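# Fit sandpaper strip onto hand sander under clamps

## Task

Mount the sandpaper strip on the hand sander: slip each of its two ends beneath the sander's clamps, leaving the paper straight, aligned and pressed tight to the base on every side.

## Robot and tools

Robot: two arms, left_arm carrying a left hand and right_arm carrying a right hand. Each hand has five fingers driven by six motors. Both arm bases sit near the scene origin, left_arm toward +y and right_arm toward -y.

Frame: all positions, orientations, velocities and offsets use the scene frame. Its origin is at table height midway between the arms, +x points out over the table, +z points up, and +y points toward left_arm. Arm names do not match image sides. Each arm's hand point lies about 0.05 m in front of the palm. On the right hand its +z runs along the straight fingers, +y comes out of the palm, and +x runs across the palm away from the thumb. On the left hand +x points toward the thumb.

The 28-number row, used by execute_actions and move: one flat list covering both arms, every number in [-1, 1], with both arms always filled in. Order: left_arm dx, dy, dz, rx, ry, rz; then left hand little, ring, middle, index, thumb_bend, thumb_turn, force_limit, speed; then the same fourteen for right_arm. The pose numbers are offsets, not poses. They count from that arm's Hand target as it stood when the action or move began, along scene axes, and each arm rotates about its own Hand target position. 1.0 equals 0.6 m for dx, dy, dz and 180 degrees for rx, ry, rz, which together form one rotation vector. All zeros re-requests the current Hand target. Sending the same offset again moves the arm that far once more.

Hand numbers are absolute targets, not offsets. For the four fingers and thumb_bend, +1 is straight/open and -1 is curled/closed. For thumb_turn, +1 puts the thumb beside the palm and -1 swings it in front of the palm. force_limit maps -1..+1 to about 0..10 N at the fingertip (0..15 N for the two thumb motors). speed rises from near zero at -1 to full at +0.48 and stays full above that. Use -0.94 or lower for a gentle grip. A motor only starts when its target changes. To keep a hand unchanged, repeat the eight numbers last sent to it. If nothing has been sent yet, use hand_measured plus hand_force_limit and hand_speed.

execute_actions(actions, cameras): actions is a list of actions. Each action holds up to 15 rows, one per 1/30 s step, and a short action repeats its last row. Every row in an action is measured from the same starting Hand target. Images are returned only when actions is empty or cameras names them.

move(target, speed, blend, stop_force, zero, blocking, cameras): moves each hand point in a straight line. target is one 28-number row, or a list of up to 15 rows. Every row is an offset from the Hand targets at the start of the move, not from the previous row. speed is the top path speed in m/s, 0.002 to 3.6, default 0.25; rotation is capped at twice that in rad/s. Give one value, or one per target. blend is a corner radius in metres for lists; 0 means stop at each target. stop_force (3 to 120 N, shared by both arms) ends an arm's path when its wrist sensor feels that much push against the motion. Use it slowly and with a low value. Leave it out when pulling away from a contact, and do not rely on it while the hand rotates. zero (default true) re-zeroes the sensors before the move. blocking=false returns early and cannot be combined with stop_force. A path runs for at least 0.5 s and at most 10 s. The result adds a line "move:" giving the ending (done, off_target, moving, held, fault) and any limits (paced = the pose was clipped, held = steps were withheld).

Other tools: wait(seconds 0..10); stop() brakes a running move; zoom_image(camera, region=[x0,y0,x1,y1] pixels, at most 504 by 504) crops the newest image of a camera. Cameras: cam_high, cam_low, cam_end_a, cam_end_b, cam_far (896x504), cam_left_wrist, cam_right_wrist (672x504). show_instructions shows the reference pages. zero_wrist_force(arm) zeroes left_arm or right_arm. finished_scene ends the scene permanently, so the paper must stay fitted once the robot lets go.

Result lines: end_effector_position (m) and quat_wxyz per arm. Hand target is the last commanded pose after clipping; the hand often rests a little short of it. hand_measured, hand_stopped_by (moving, target, force, stalled, fault) and hand_load_n (N, positive when pushing a finger open) each list six values in motor order. Wrist force/torque are given in the end effector's own axes, and a third line shows the peak since the last reading. Joint torques include the arm's own weight. Motor temperatures are reported, with MOTOR HOT at 70 °C; at 85 °C the arm brakes for 30 to 60 s.

Cautions: the arms are stiff. Aiming even slightly beyond a firm contact can trigger a fault stop: about 150 N on any part, or a joint torque limit (25.2 N m on the wrist joints). Either freezes the arm for 10 s. Commanded orientation is clipped to within 32 degrees of the current one per step. Keep the arms from touching each other, and never close one hand on the other hand's fingers. Avoid paths close to an arm's own base. Move slowly near the sander and paper, press lightly, and never let anything drop, be slammed, or leave the table.

Each tool is called by a JSON object that holds its "op" and its "data", one argument or row to a line.

Reference images:

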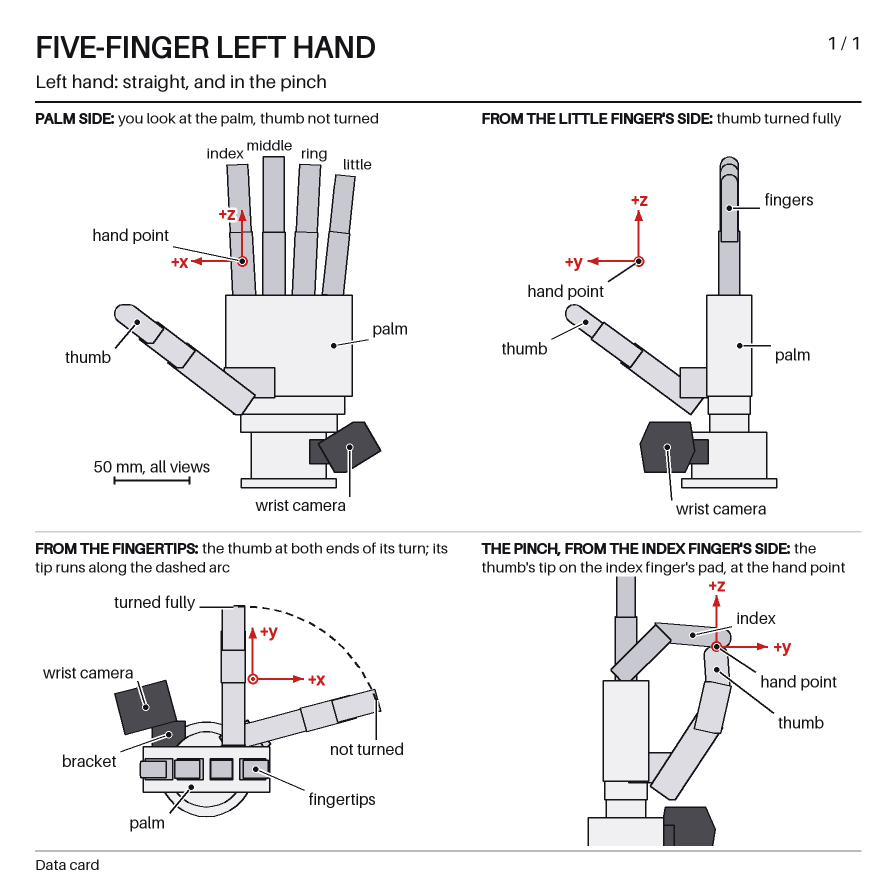

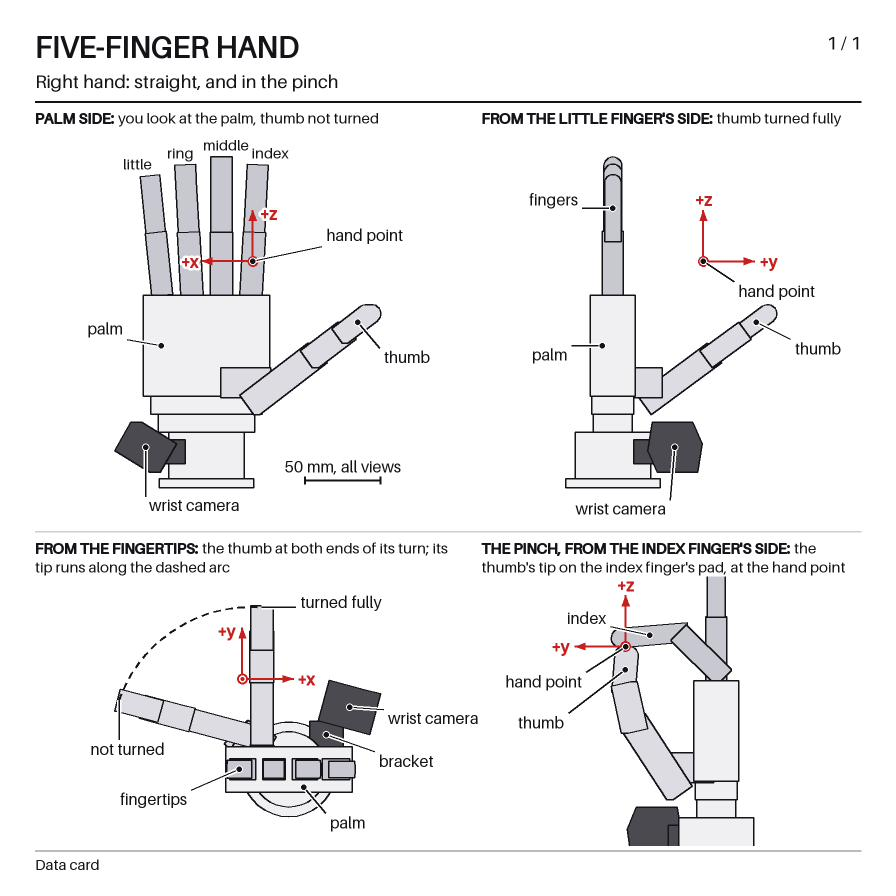

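## Session

{"op": "execute_actions", "data": {
  "actions": []
}}

Scene clock: 0.00 s.
left_arm: end_effector_position=(+0.2907, +0.2000, +0.1031) hand_measured=(+1.000, +1.000, +1.000, +1.000, +1.000, +1.000) hand_load_n=(+0.0, +0.0, +0.5, +0.0, +0.0, +0.0) hand_stopped_by=(target, target, target, target, target, target) hand_force_limit=0.00 hand_speed=-0.80 end_effector_quat_wxyz=(+0.246, +0.806, -0.538, -0.033) | right_arm: end_effector_position=(+0.5067, -0.0334, +0.3382) hand_measured=(+1.000, +1.000, +1.000, +1.000, +1.000, +1.000) hand_load_n=(+0.0, +0.0, +0.0, +0.0, +0.0, +0.0) hand_stopped_by=(target, target, target, target, target, target) hand_force_limit=0.00 hand_speed=-0.80 end_effector_quat_wxyz=(+0.490, -0.490, +0.627, -0.355)
Joint positions: left_arm=[3.302 -2.215 -1.616 1.874 -1.244 2.929] | right_arm=[0.412 -1.489 1.586 0.194 1.938 -2.755]
Joint velocities: within noise
Joint torques (N m): no reading
Motor temperatures (°C): left_arm=[35 34 35 39 45 45] | right_arm=[35 38 36 40 43 49]
Wrist force (N): no reading
Wrist torque (N m): no reading
Wrist force, peak (N): no reading
Hand target: left_arm +0.2907, +0.2000, +0.1031; +0.246, +0.806, -0.538, -0.033 | right_arm +0.5067, -0.0334, +0.3382; +0.490, -0.490, +0.627, -0.355

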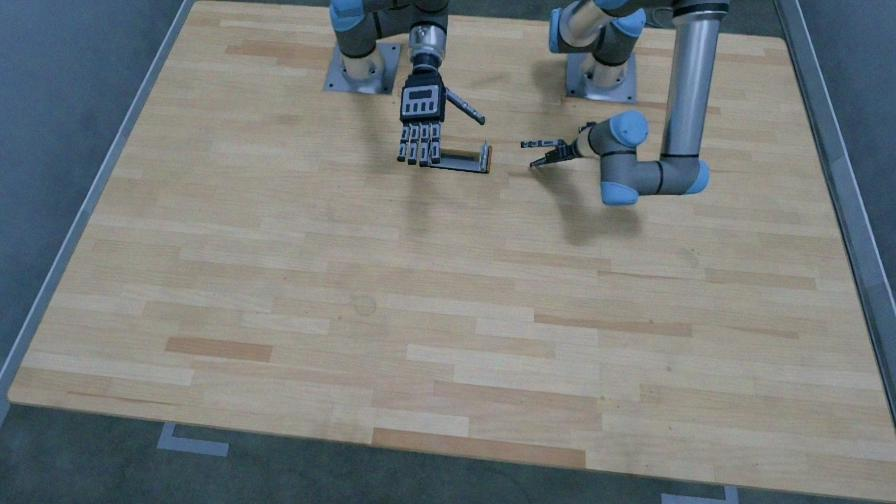

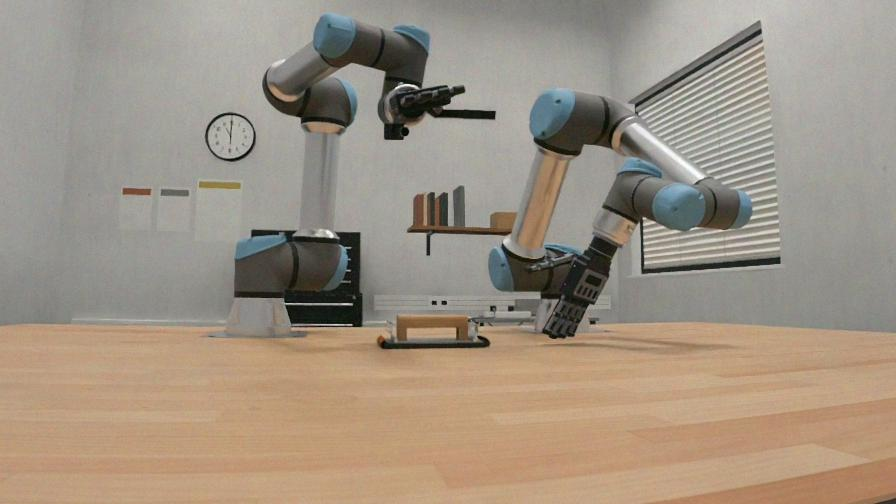

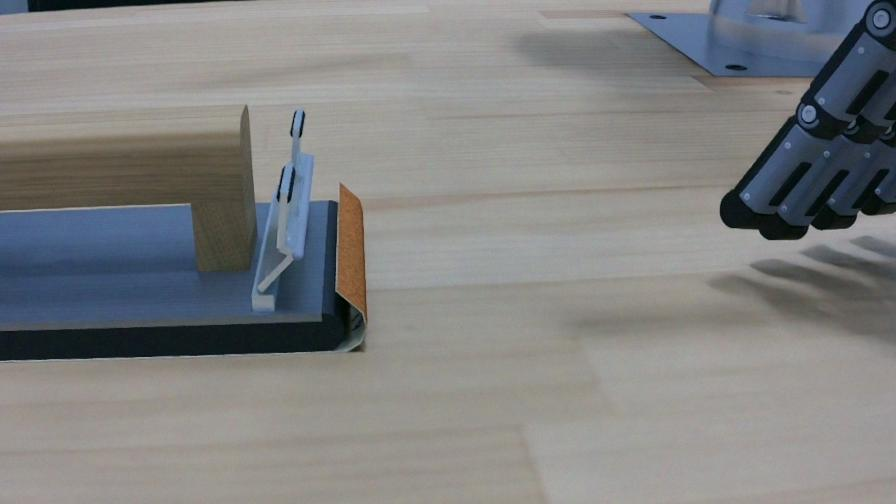

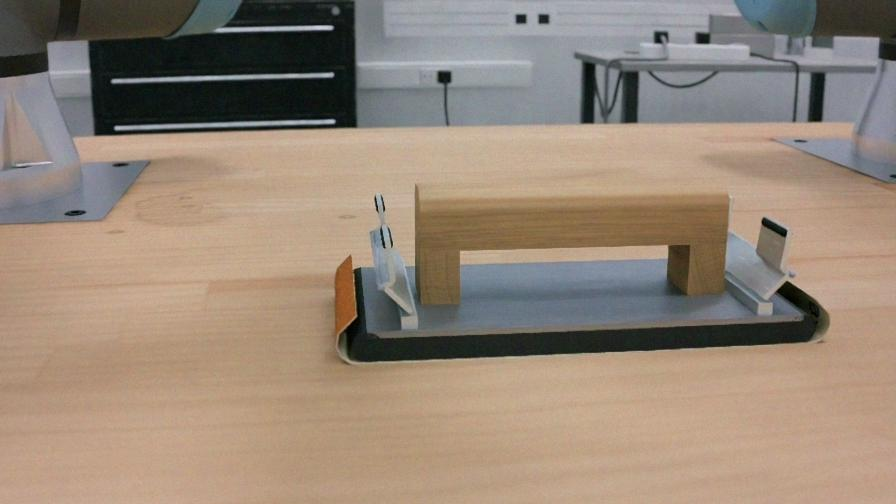

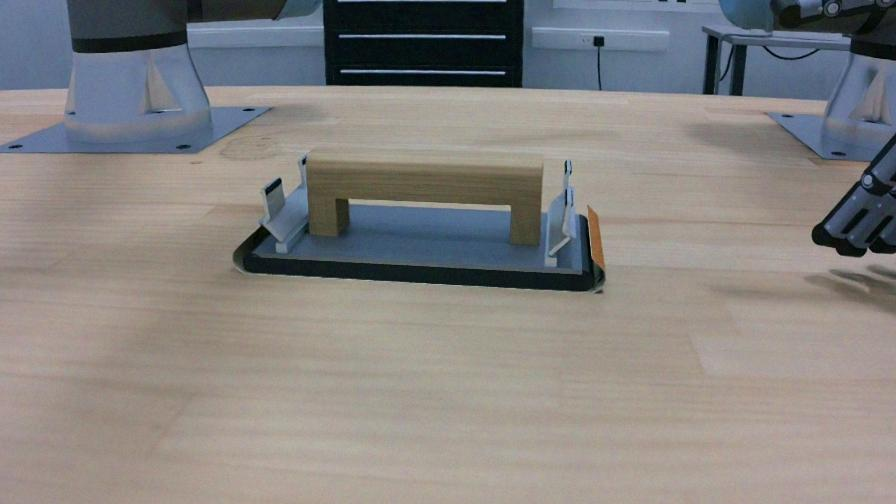

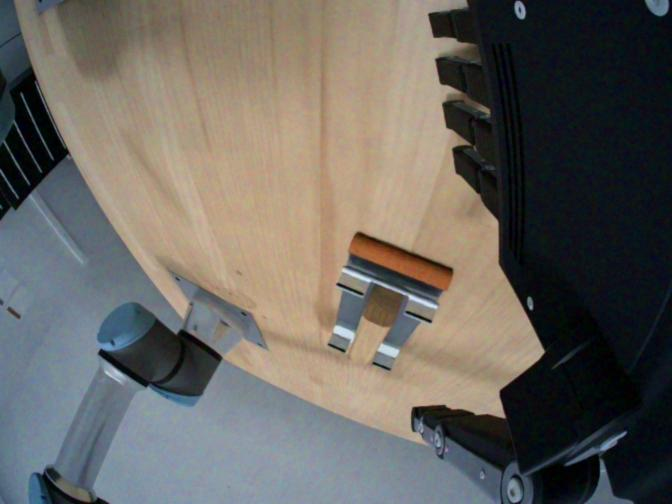

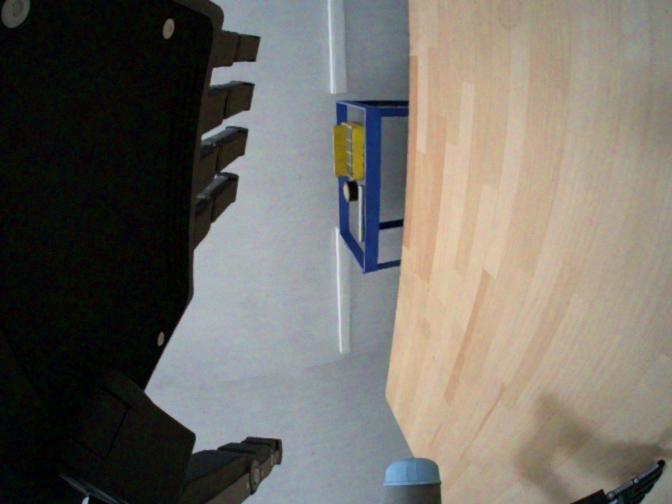

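{"op": "zoom_image", "data": {
  "camera": "cam_end_b",
  "region": [310, 170, 600, 380]
}}

{"op": "zoom_image", "data": {
  "camera": "cam_end_b",
  "region": [620, 170, 850, 370]
}}

{"op": "zoom_image", "data": {
  "camera": "cam_end_a",
  "region": [130, 80, 430, 380]
}}

{"op": "zoom_image", "data": {
  "camera": "cam_far",
  "region": [210, 130, 420, 310]
}}

{"op": "zoom_image", "data": {
  "camera": "cam_left_wrist",
  "region": [300, 210, 480, 390]
}}

{"op": "zoom_image", "data": {
  "camera": "cam_far",
  "region": [450, 130, 650, 310]
}}

{"op": "zoom_image", "data": {
  "camera": "cam_high",
  "region": [380, 60, 560, 200]
}}

Scaled by 1.738 from the camera's 896x504 image, which has a finer 1280x720 frame.

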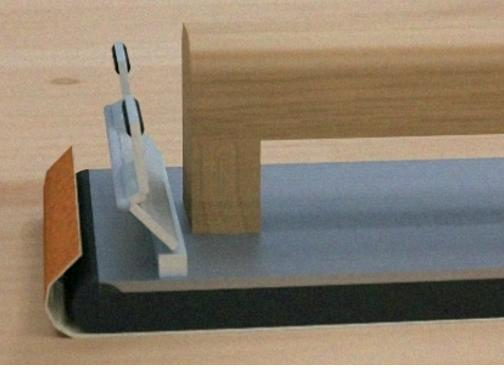

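Scaled by 2.191 from the camera's 896x504 image, which has a finer 1280x720 frame.

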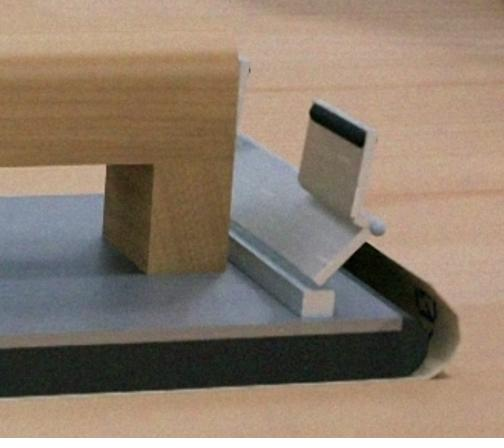

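Scaled by 1.680 from the camera's 896x504 image, which has a finer 1280x720 frame.

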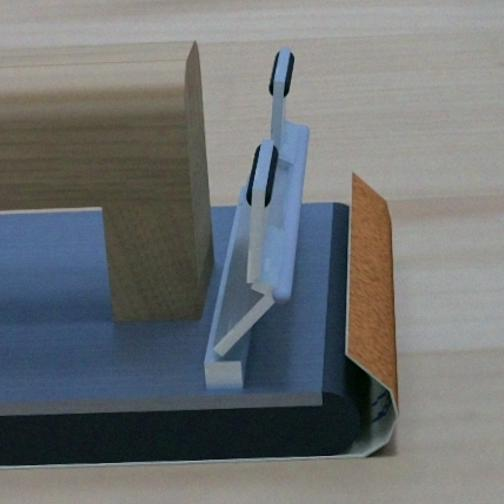

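Scaled by 2.400 from the camera's 896x504 image, which has a finer 1280x720 frame.

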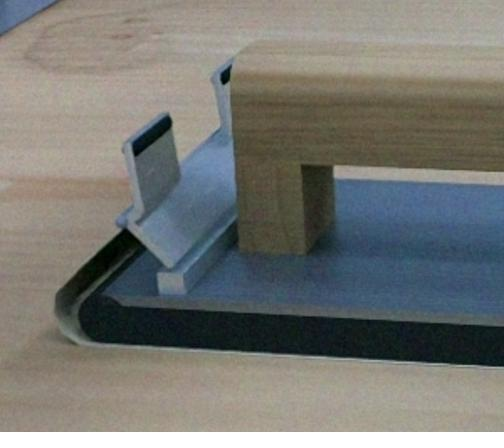

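Scaled by 2.800 from the camera's 672x504 image, which has a finer 960x720 frame.

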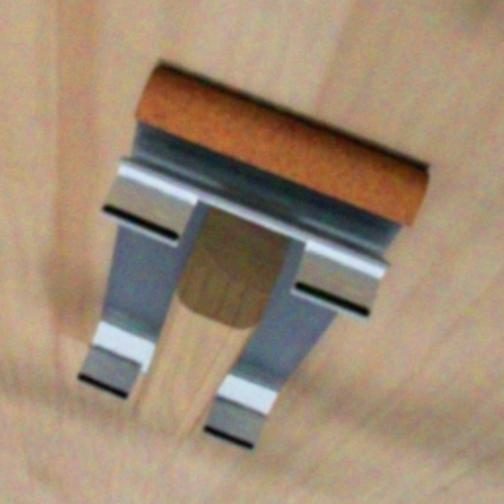

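Scaled by 2.520 from the camera's 896x504 image, which has a finer 1280x720 frame.

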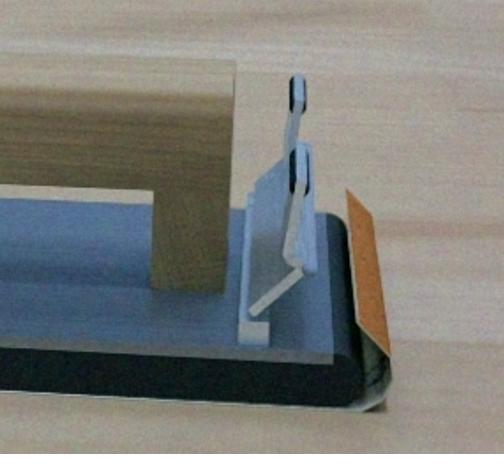

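Scaled by 2.800 from the camera's 896x504 image, which has a finer 1280x720 frame.

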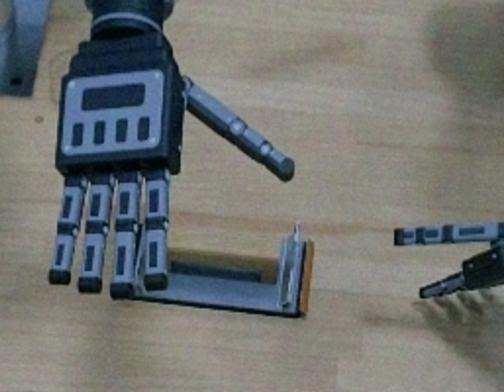

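{"op": "move", "data": {
  "target": [0,0,0,0,0,0,1,1,1,1,1,1,0,-0.8,-0.3445,-0.361,-0.064,0.259,0.358,-0.358,1,1,1,1,1,1,0,-0.8],
  "cameras": ["all"]
}}

Scene clock: 113.37 s.
left_arm: end_effector_position=(+0.2907, +0.2000, +0.1031) hand_measured=(+1.000, +1.000, +1.000, +1.000, +1.000, +1.000) hand_load_n=(+0.0, +0.0, +0.0, +0.0, +0.0, +0.0) hand_stopped_by=(target, target, target, target, target, target) hand_force_limit=0.00 hand_speed=-0.80 end_effector_quat_wxyz=(+0.246, +0.806, -0.538, -0.033) | right_arm: end_effector_position=(+0.3000, -0.2500, +0.2998) hand_measured=(+1.000, +1.000, +1.000, +1.000, +1.000, +1.000) hand_load_n=(+0.0, -0.5, +0.0, +0.0, +0.0, +0.0) hand_stopped_by=(target, target, target, target, target, target) hand_force_limit=0.00 hand_speed=-0.80 end_effector_quat_wxyz=(-0.001, +0.000, +1.000, +0.000)
Joint positions: left_arm=[3.302 -2.215 -1.616 1.874 -1.244 2.929] | right_arm=[-0.261 -1.613 1.708 1.478 1.571 -1.827]
Joint torques (N m): left_arm=[0.61 42.26 12.76 -3.2 0.37 0.3] | right_arm=[-9.75 -28.54 -9.59 3.52 -2.88 -1.42]
Wrist force (N): left_arm=[0.3 -0.4 -0.1] | right_arm=[-0.6 -2.9 2.2]
Wrist torque (N m): left_arm=[-0.05 -0.05 0.03] | right_arm=[-0.48 0.01 0.06]
Wrist force, peak (N): left_arm=[-0.2 -0.6 0.4] | right_arm=[-0.3 -3.9 1.8]
Hand target: left_arm +0.2907, +0.2000, +0.1031; +0.246, +0.806, -0.538, -0.033 | right_arm +0.3000, -0.2500, +0.2998; -0.001, +0.000, +1.000, +0.000
Off the commanded pose: left_arm 0.000 m, 0 deg | right_arm 0.000 m, 0 deg.
move: done
camera_calibration:
cam_right_wrist: T_world_to_cam=[[-0.244608, 0.969617, 0.00314871, 0.317794], [0.845605, 0.211732, 0.490022, -0.344099], [0.474467, 0.122526, -0.871704, 0.264979], [0, 0, 0, 1]] pos_world=[0.242983, -0.267749, 0.398599]

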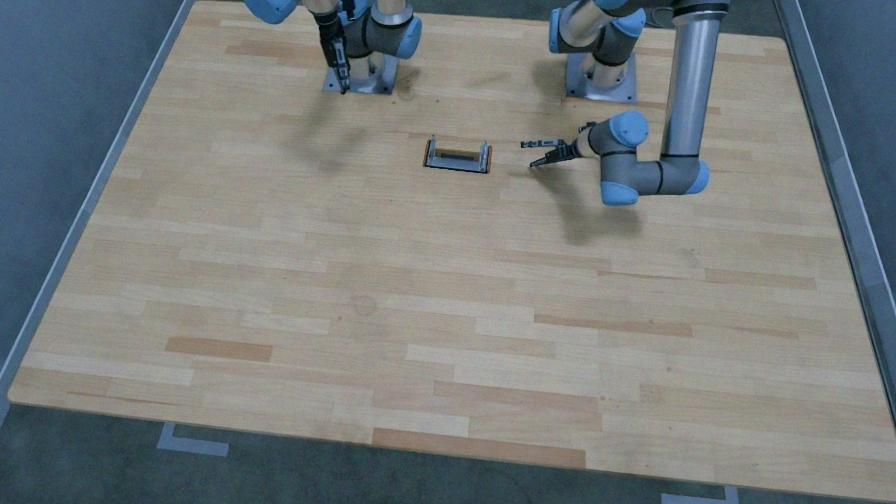

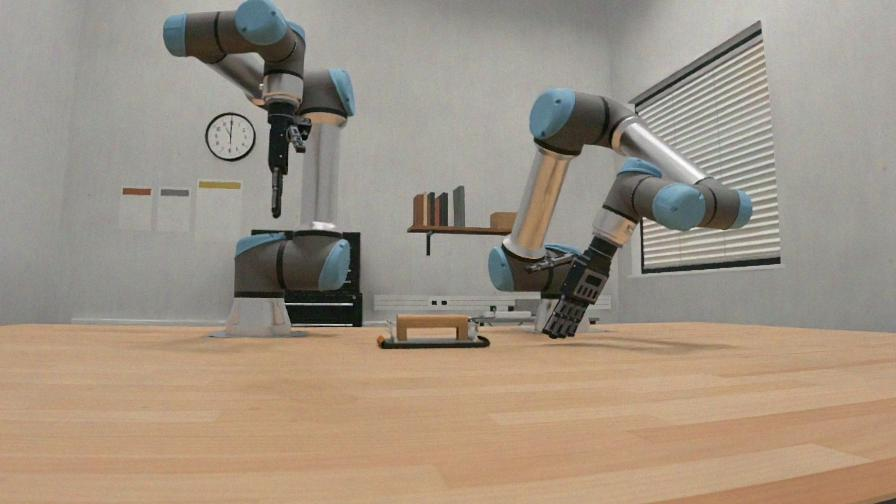

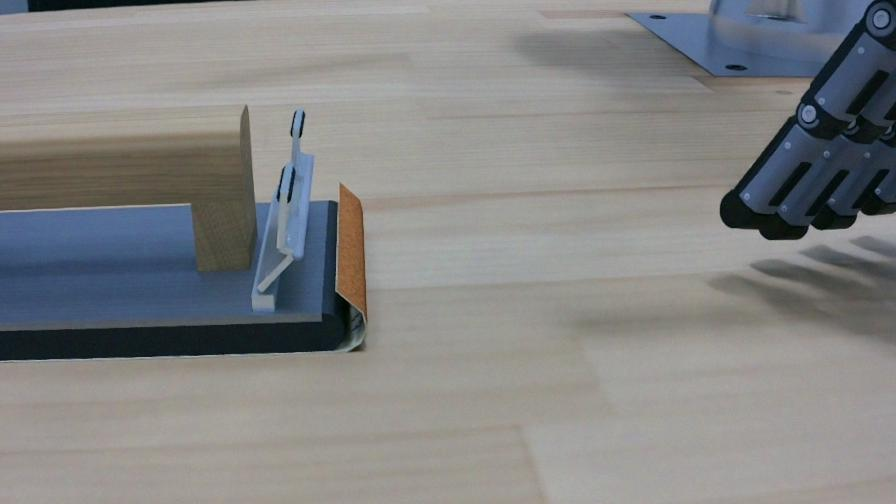

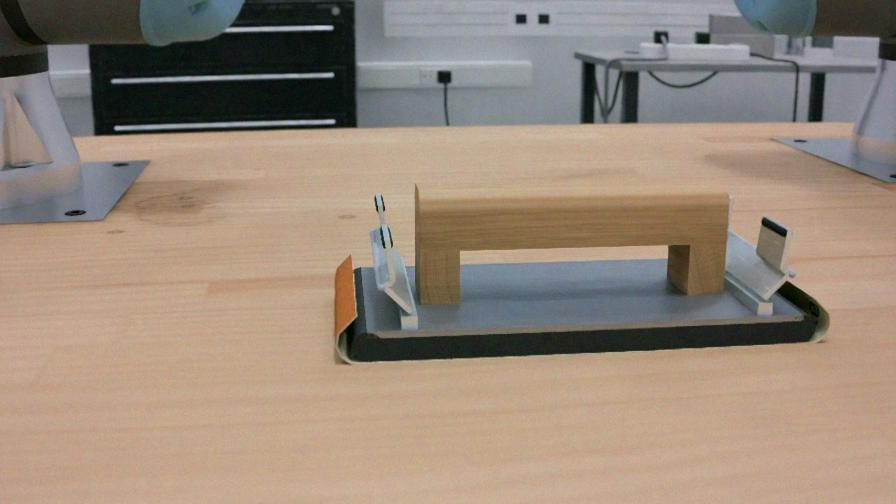

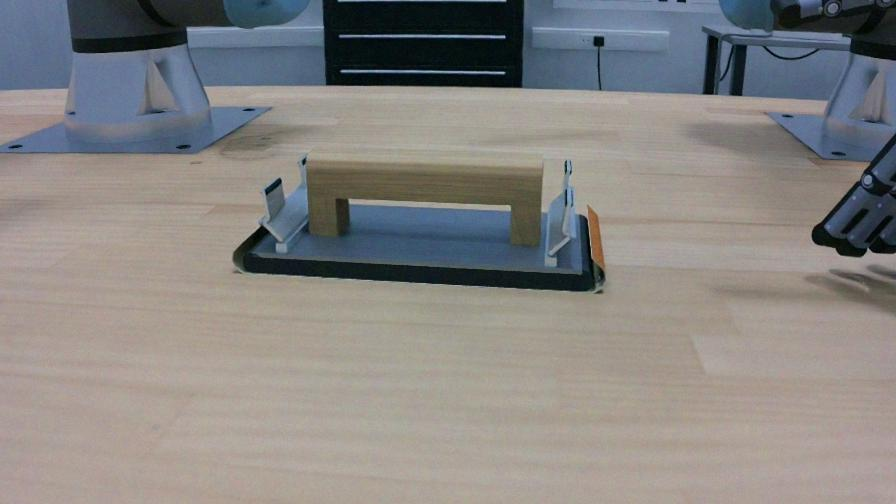

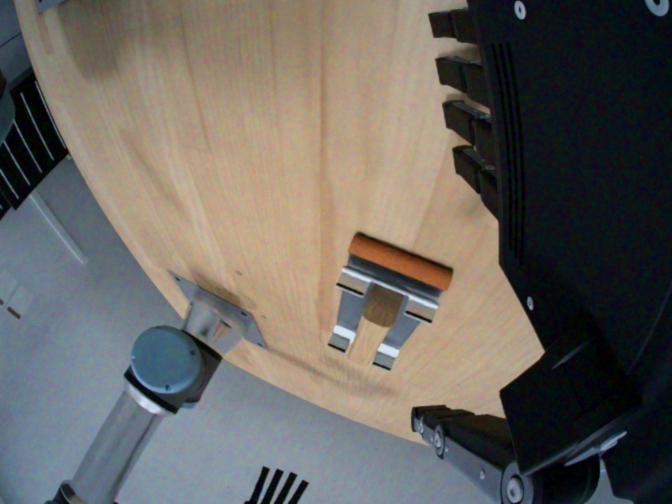

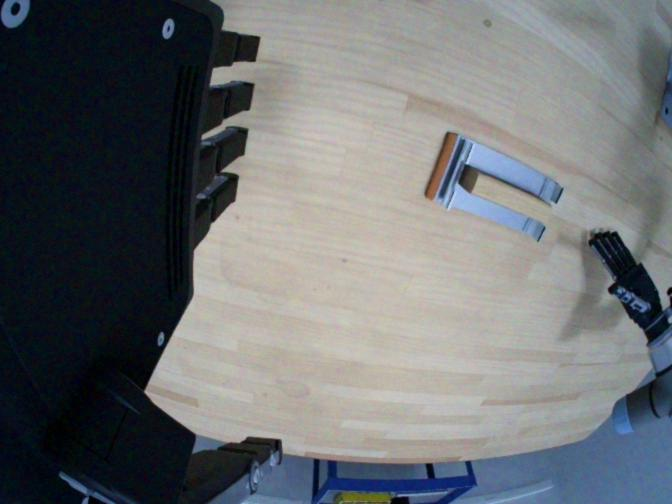

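{"op": "zoom_image", "data": {
  "camera": "cam_high",
  "region": [410, 120, 510, 190]
}}

{"op": "zoom_image", "data": {
  "camera": "cam_right_wrist",
  "region": [410, 110, 580, 250]
}}

{"op": "zoom_image", "data": {
  "camera": "cam_far",
  "region": [220, 140, 320, 290]
}}

{"op": "zoom_image", "data": {
  "camera": "cam_end_b",
  "region": [320, 170, 440, 380]
}}

{"op": "zoom_image", "data": {
  "camera": "cam_end_a",
  "region": [230, 90, 400, 370]
}}

Scaled by 5.040 from the camera's 896x504 image, which has a finer 1280x720 frame.

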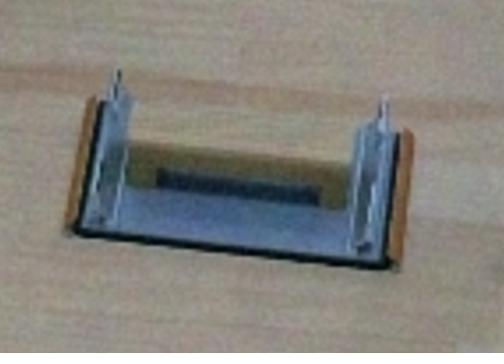

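Scaled by 2.965 from the camera's 672x504 image, which has a finer 960x720 frame.

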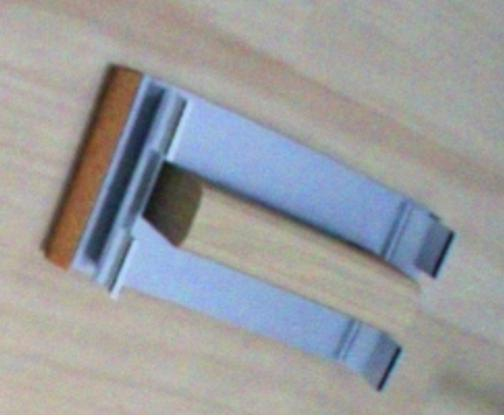

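Scaled by 3.360 from the camera's 896x504 image, which has a finer 1280x720 frame.

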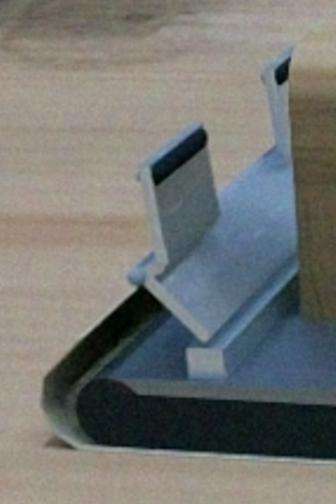

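Scaled by 2.400 from the camera's 896x504 image, which has a finer 1280x720 frame.

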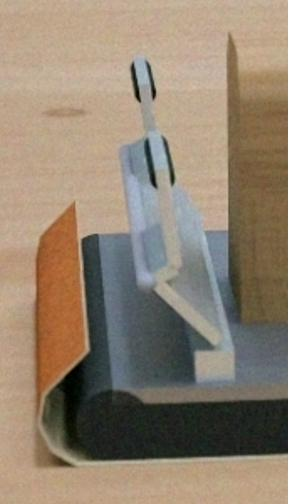

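Scaled by 1.800 from the camera's 896x504 image, which has a finer 1280x720 frame.

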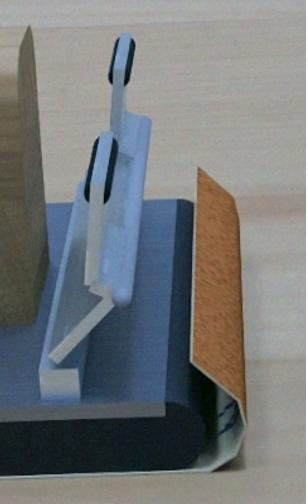

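{"op": "move", "data": {
  "target": [
    [0.013,0.02,0.2,-0.1036,-0.2241,-0.2406,-1,-1,-1,1,1,1,0,0.2,0,0,0,0,0,0,1,1,1,1,1,1,0,-0.8],
    [0.0263,0.0377,-0.0578,-0.2072,-0.4483,-0.4812,-1,-1,-1,1,1,1,0,0.2,0,0,0,0,0,0,1,1,1,1,1,1,0,-0.8]
  ],
  "speed": 0.3,
  "cameras": ["all"]
}}

Scene clock: 195.30 s.
left_arm: end_effector_position=(+0.3065, +0.2226, +0.0684) hand_measured=(-1.000, -1.000, -1.000, +1.000, +1.000, +1.000) hand_load_n=(+0.0, +0.0, +0.0, +0.0, +0.0, +0.0) hand_stopped_by=(target, target, target, target, target, target) hand_force_limit=0.00 hand_speed=0.20 end_effector_quat_wxyz=(+0.000, +0.000, +0.899, -0.439) | right_arm: end_effector_position=(+0.3000, -0.2500, +0.2998) hand_measured=(+1.000, +1.000, +1.000, +1.000, +1.000, +1.000) hand_load_n=(+0.5, +0.0, +0.0, +0.5, +0.0, +0.0) hand_stopped_by=(target, target, target, target, target, target) hand_force_limit=0.00 hand_speed=-0.80 end_effector_quat_wxyz=(-0.001, +0.000, +1.000, +0.000)
Joint positions: left_arm=[3.442 -2.103 -1.869 2.087 -0.703 5.117] | right_arm=[-0.261 -1.613 1.708 1.478 1.571 -1.827]
Joint torques (N m): left_arm=[9.17 24.99 0.45 -5.58 2.85 2.75] | right_arm=[-9.26 -28.19 -9.81 3.4 -2.82 -1.39]
Wrist force (N): left_arm=[-0.5 -1.6 0.0] | right_arm=[-0.6 -2.8 2.0]
Wrist torque (N m): left_arm=[-0.33 0.07 -0.27] | right_arm=[-0.45 0.03 0.05]
Wrist force, peak (N): left_arm=[-0.7 -1.7 0.2] | right_arm=[-0.9 -3.4 2.2]
Hand target: left_arm +0.3065, +0.2226, +0.0684; +0.000, +0.000, +0.899, -0.439 | right_arm +0.3000, -0.2500, +0.2998; -0.001, +0.000, +1.000, +0.000
Off the commanded pose: left_arm 0.000 m, 0 deg | right_arm 0.000 m, 0 deg.
move: done
camera_calibration:
cam_left_wrist: T_world_to_cam=[[-0.277203, -0.619349, 0.734551, 0.177879], [-0.812831, 0.55881, 0.164427, 0.105209], [-0.512312, -0.551487, -0.65833, 0.437712], [0, 0, 0, 1]] pos_world=[0.359071, 0.29277, 0.140198]
cam_right_wrist: T_world_to_cam=[[-0.244535, 0.969635, 0.00321631, 0.317755], [0.845669, 0.211647, 0.489948, -0.344108], [0.47439, 0.12253, -0.871746, 0.265015], [0, 0, 0, 1]] pos_world=[0.242983, -0.267749, 0.398599]

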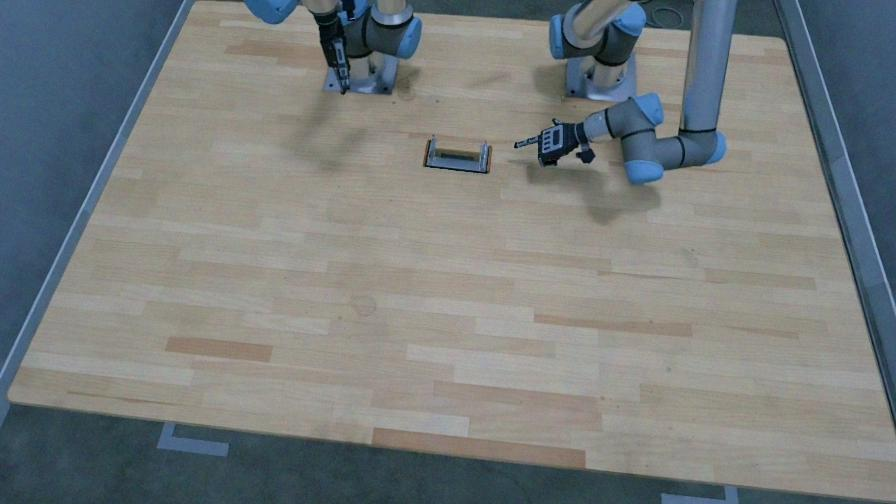

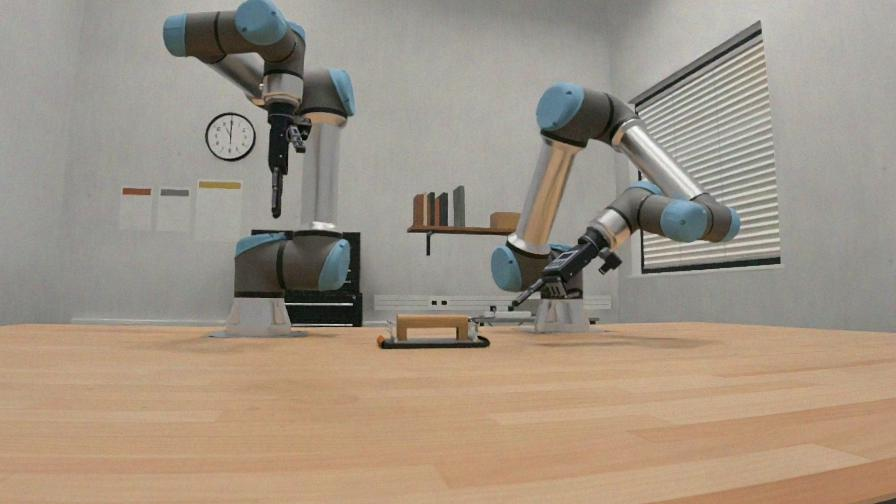

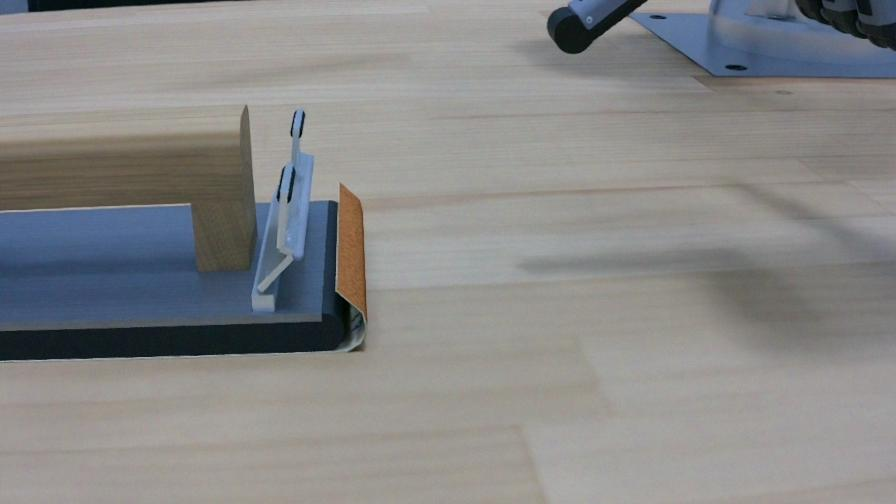

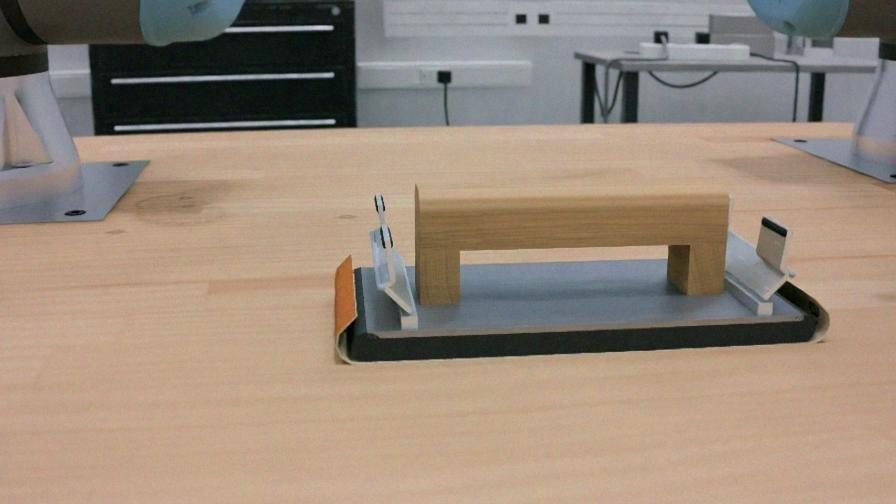

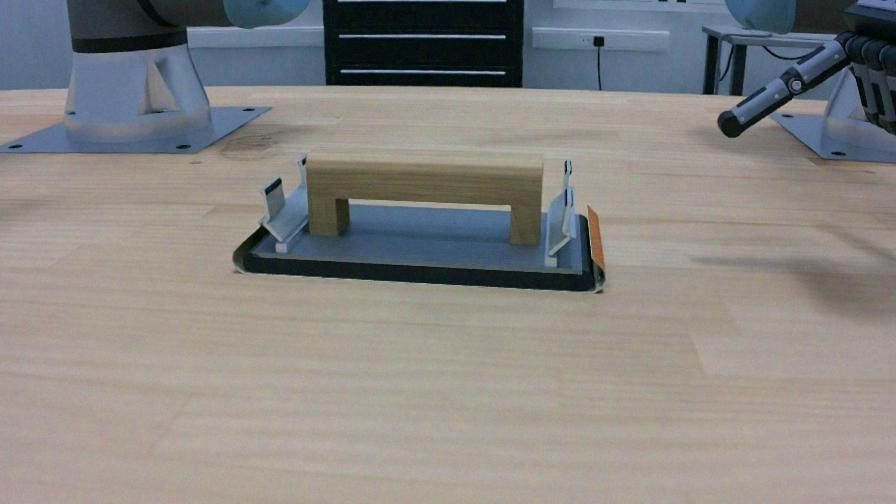

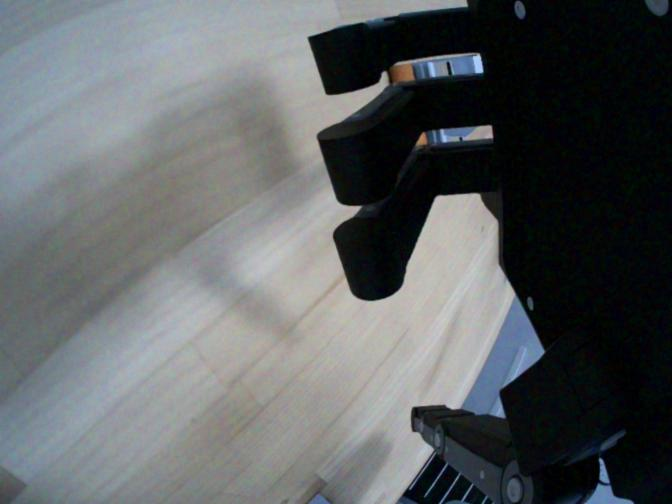

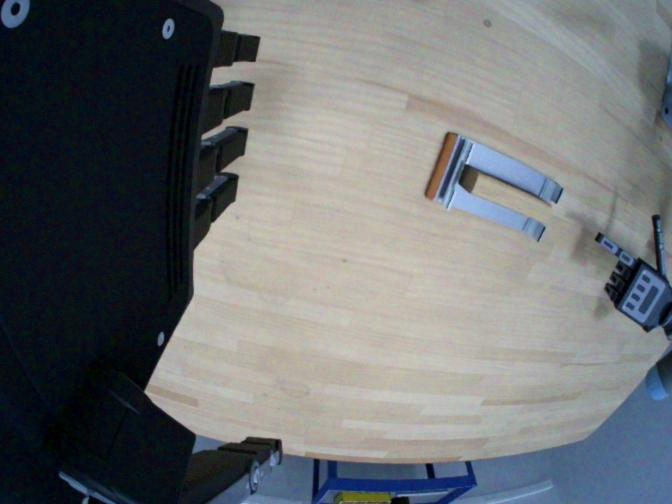

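{"op": "zoom_image", "data": {
  "camera": "cam_high",
  "region": [410, 110, 610, 210]
}}

{"op": "zoom_image", "data": {
  "camera": "cam_far",
  "region": [680, 40, 880, 190]
}}

{"op": "zoom_image", "data": {
  "camera": "cam_low",
  "region": [360, 260, 560, 370]
}}

Scaled by 2.520 from the camera's 896x504 image, which has a finer 1280x720 frame.

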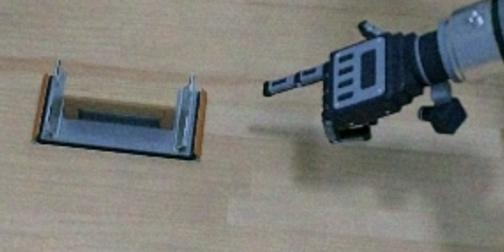

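Scaled by 2.520 from the camera's 896x504 image, which has a finer 1280x720 frame.

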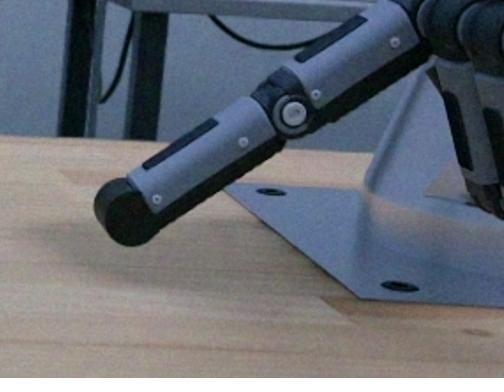

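Scaled by 2.520 from the camera's 896x504 image, which has a finer 1280x720 frame.

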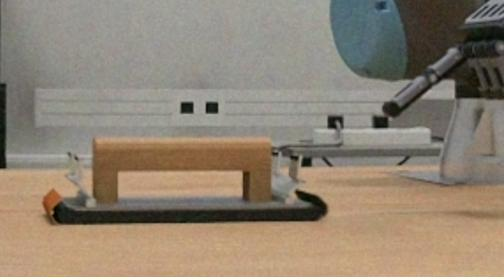

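{"op": "move", "data": {
  "target": [0,0,0,0,0,0,-1,-1,-1,1,1,1,0,0.2,0.0425,0.505,-0.1997,0.1667,0,0,-1,1,-1,1,1,1,0,0.2],
  "speed": 0.3,
  "cameras": ["cam_high","cam_end_a","cam_end_b","cam_far"]
}}

Scene clock: 216.50 s.
left_arm: end_effector_position=(+0.3065, +0.2226, +0.0684) hand_measured=(-1.000, -1.000, -1.000, +1.000, +1.000, +1.000) hand_load_n=(+0.0, +0.0, +0.0, +0.0, +0.0, -0.5) hand_stopped_by=(target, target, target, target, target, target) hand_force_limit=0.00 hand_speed=0.20 end_effector_quat_wxyz=(+0.000, +0.000, +0.899, -0.439) | right_arm: end_effector_position=(+0.3255, +0.0529, +0.1800) hand_measured=(-1.000, +1.000, -1.000, +1.000, +1.000, +1.000) hand_load_n=(+0.0, -0.5, +0.0, +0.0, +0.0, +0.0) hand_stopped_by=(target, target, target, target, target, target) hand_force_limit=0.00 hand_speed=0.20 end_effector_quat_wxyz=(-0.001, -0.001, +0.966, +0.259)
Joint positions: left_arm=[3.443 -2.103 -1.869 2.087 -0.703 5.117] | right_arm=[0.311 -1.25 1.732 0.913 1.075 -1.212]
Joint torques (N m): left_arm=[9 25.81 0.6 -5.48 2.89 2.87] | right_arm=[10.79 -15.31 -26.31 0.03 -3.65 1.35]
Wrist force (N): left_arm=[-0.1 -1.2 0.1] | right_arm=[-0.6 -3.9 1.9]
Wrist torque (N m): left_arm=[-0.28 0.00 -0.25] | right_arm=[-0.54 -0.01 -0.13]
Wrist force, peak (N): left_arm=[-0.8 -1.7 -0.1] | right_arm=[-0.3 -4.4 2.1]
Hand target: left_arm +0.3065, +0.2226, +0.0684; +0.000, +0.000, +0.899, -0.439 | right_arm +0.3255, +0.0530, +0.1799; -0.001, -0.001, +0.966, +0.259
Off the commanded pose: left_arm 0.000 m, 0 deg | right_arm 0.000 m, 0 deg.
move: done
Images, in order (width x height): cam_high 896x504, cam_end_a 896x504, cam_end_b 896x504, cam_far 896x504.

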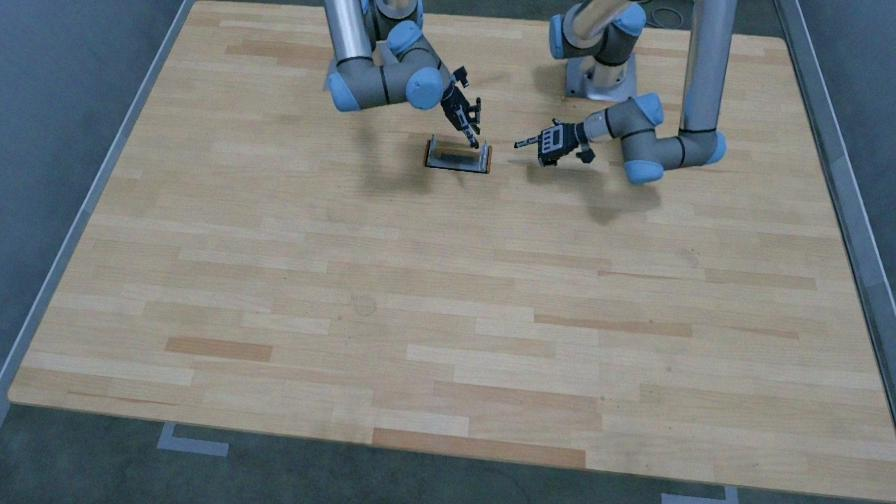

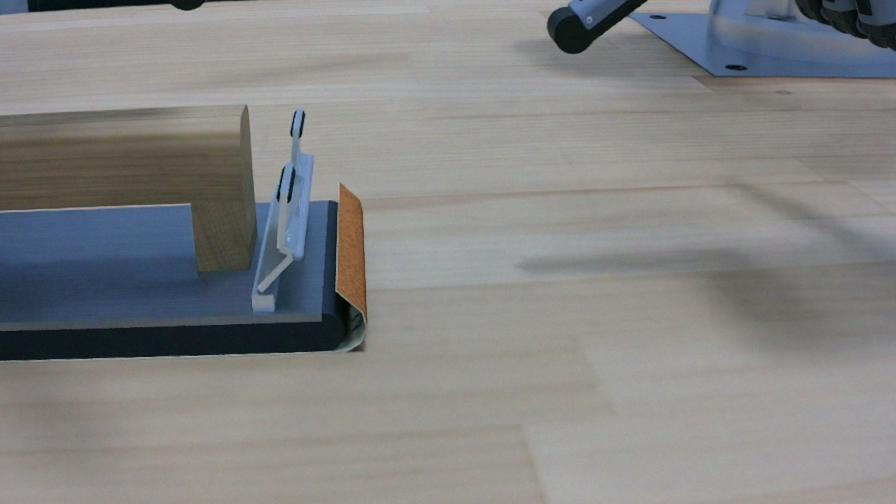

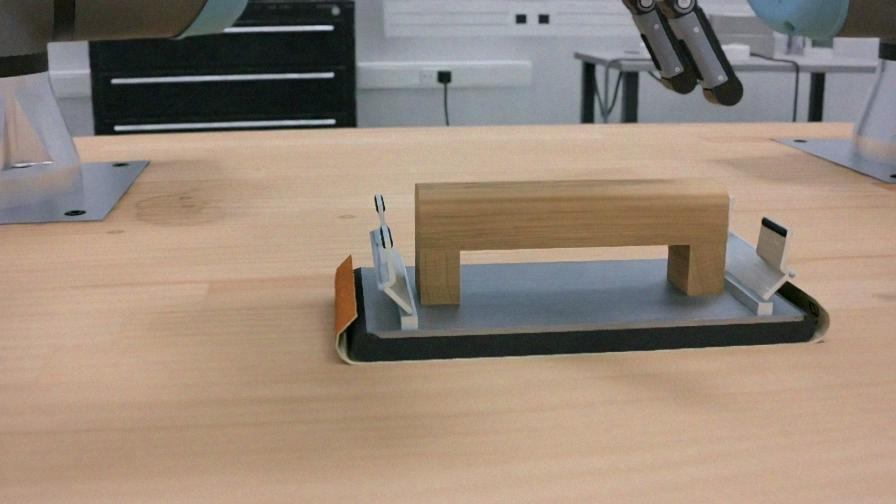

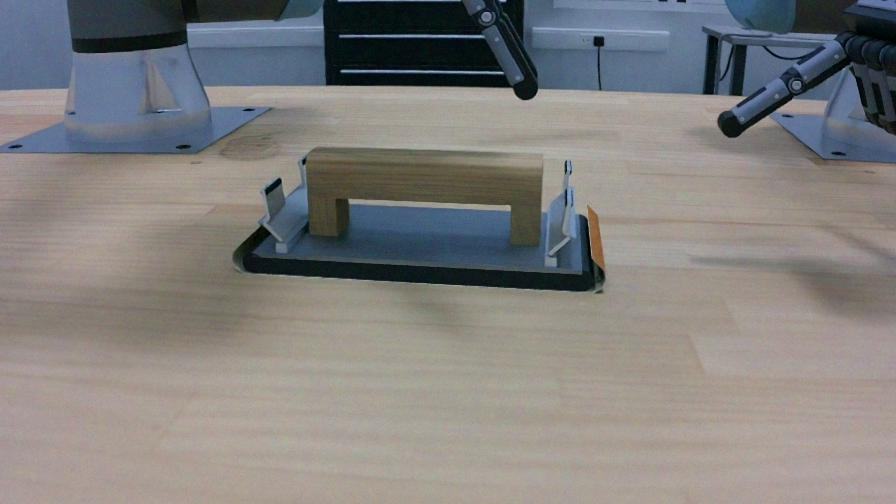

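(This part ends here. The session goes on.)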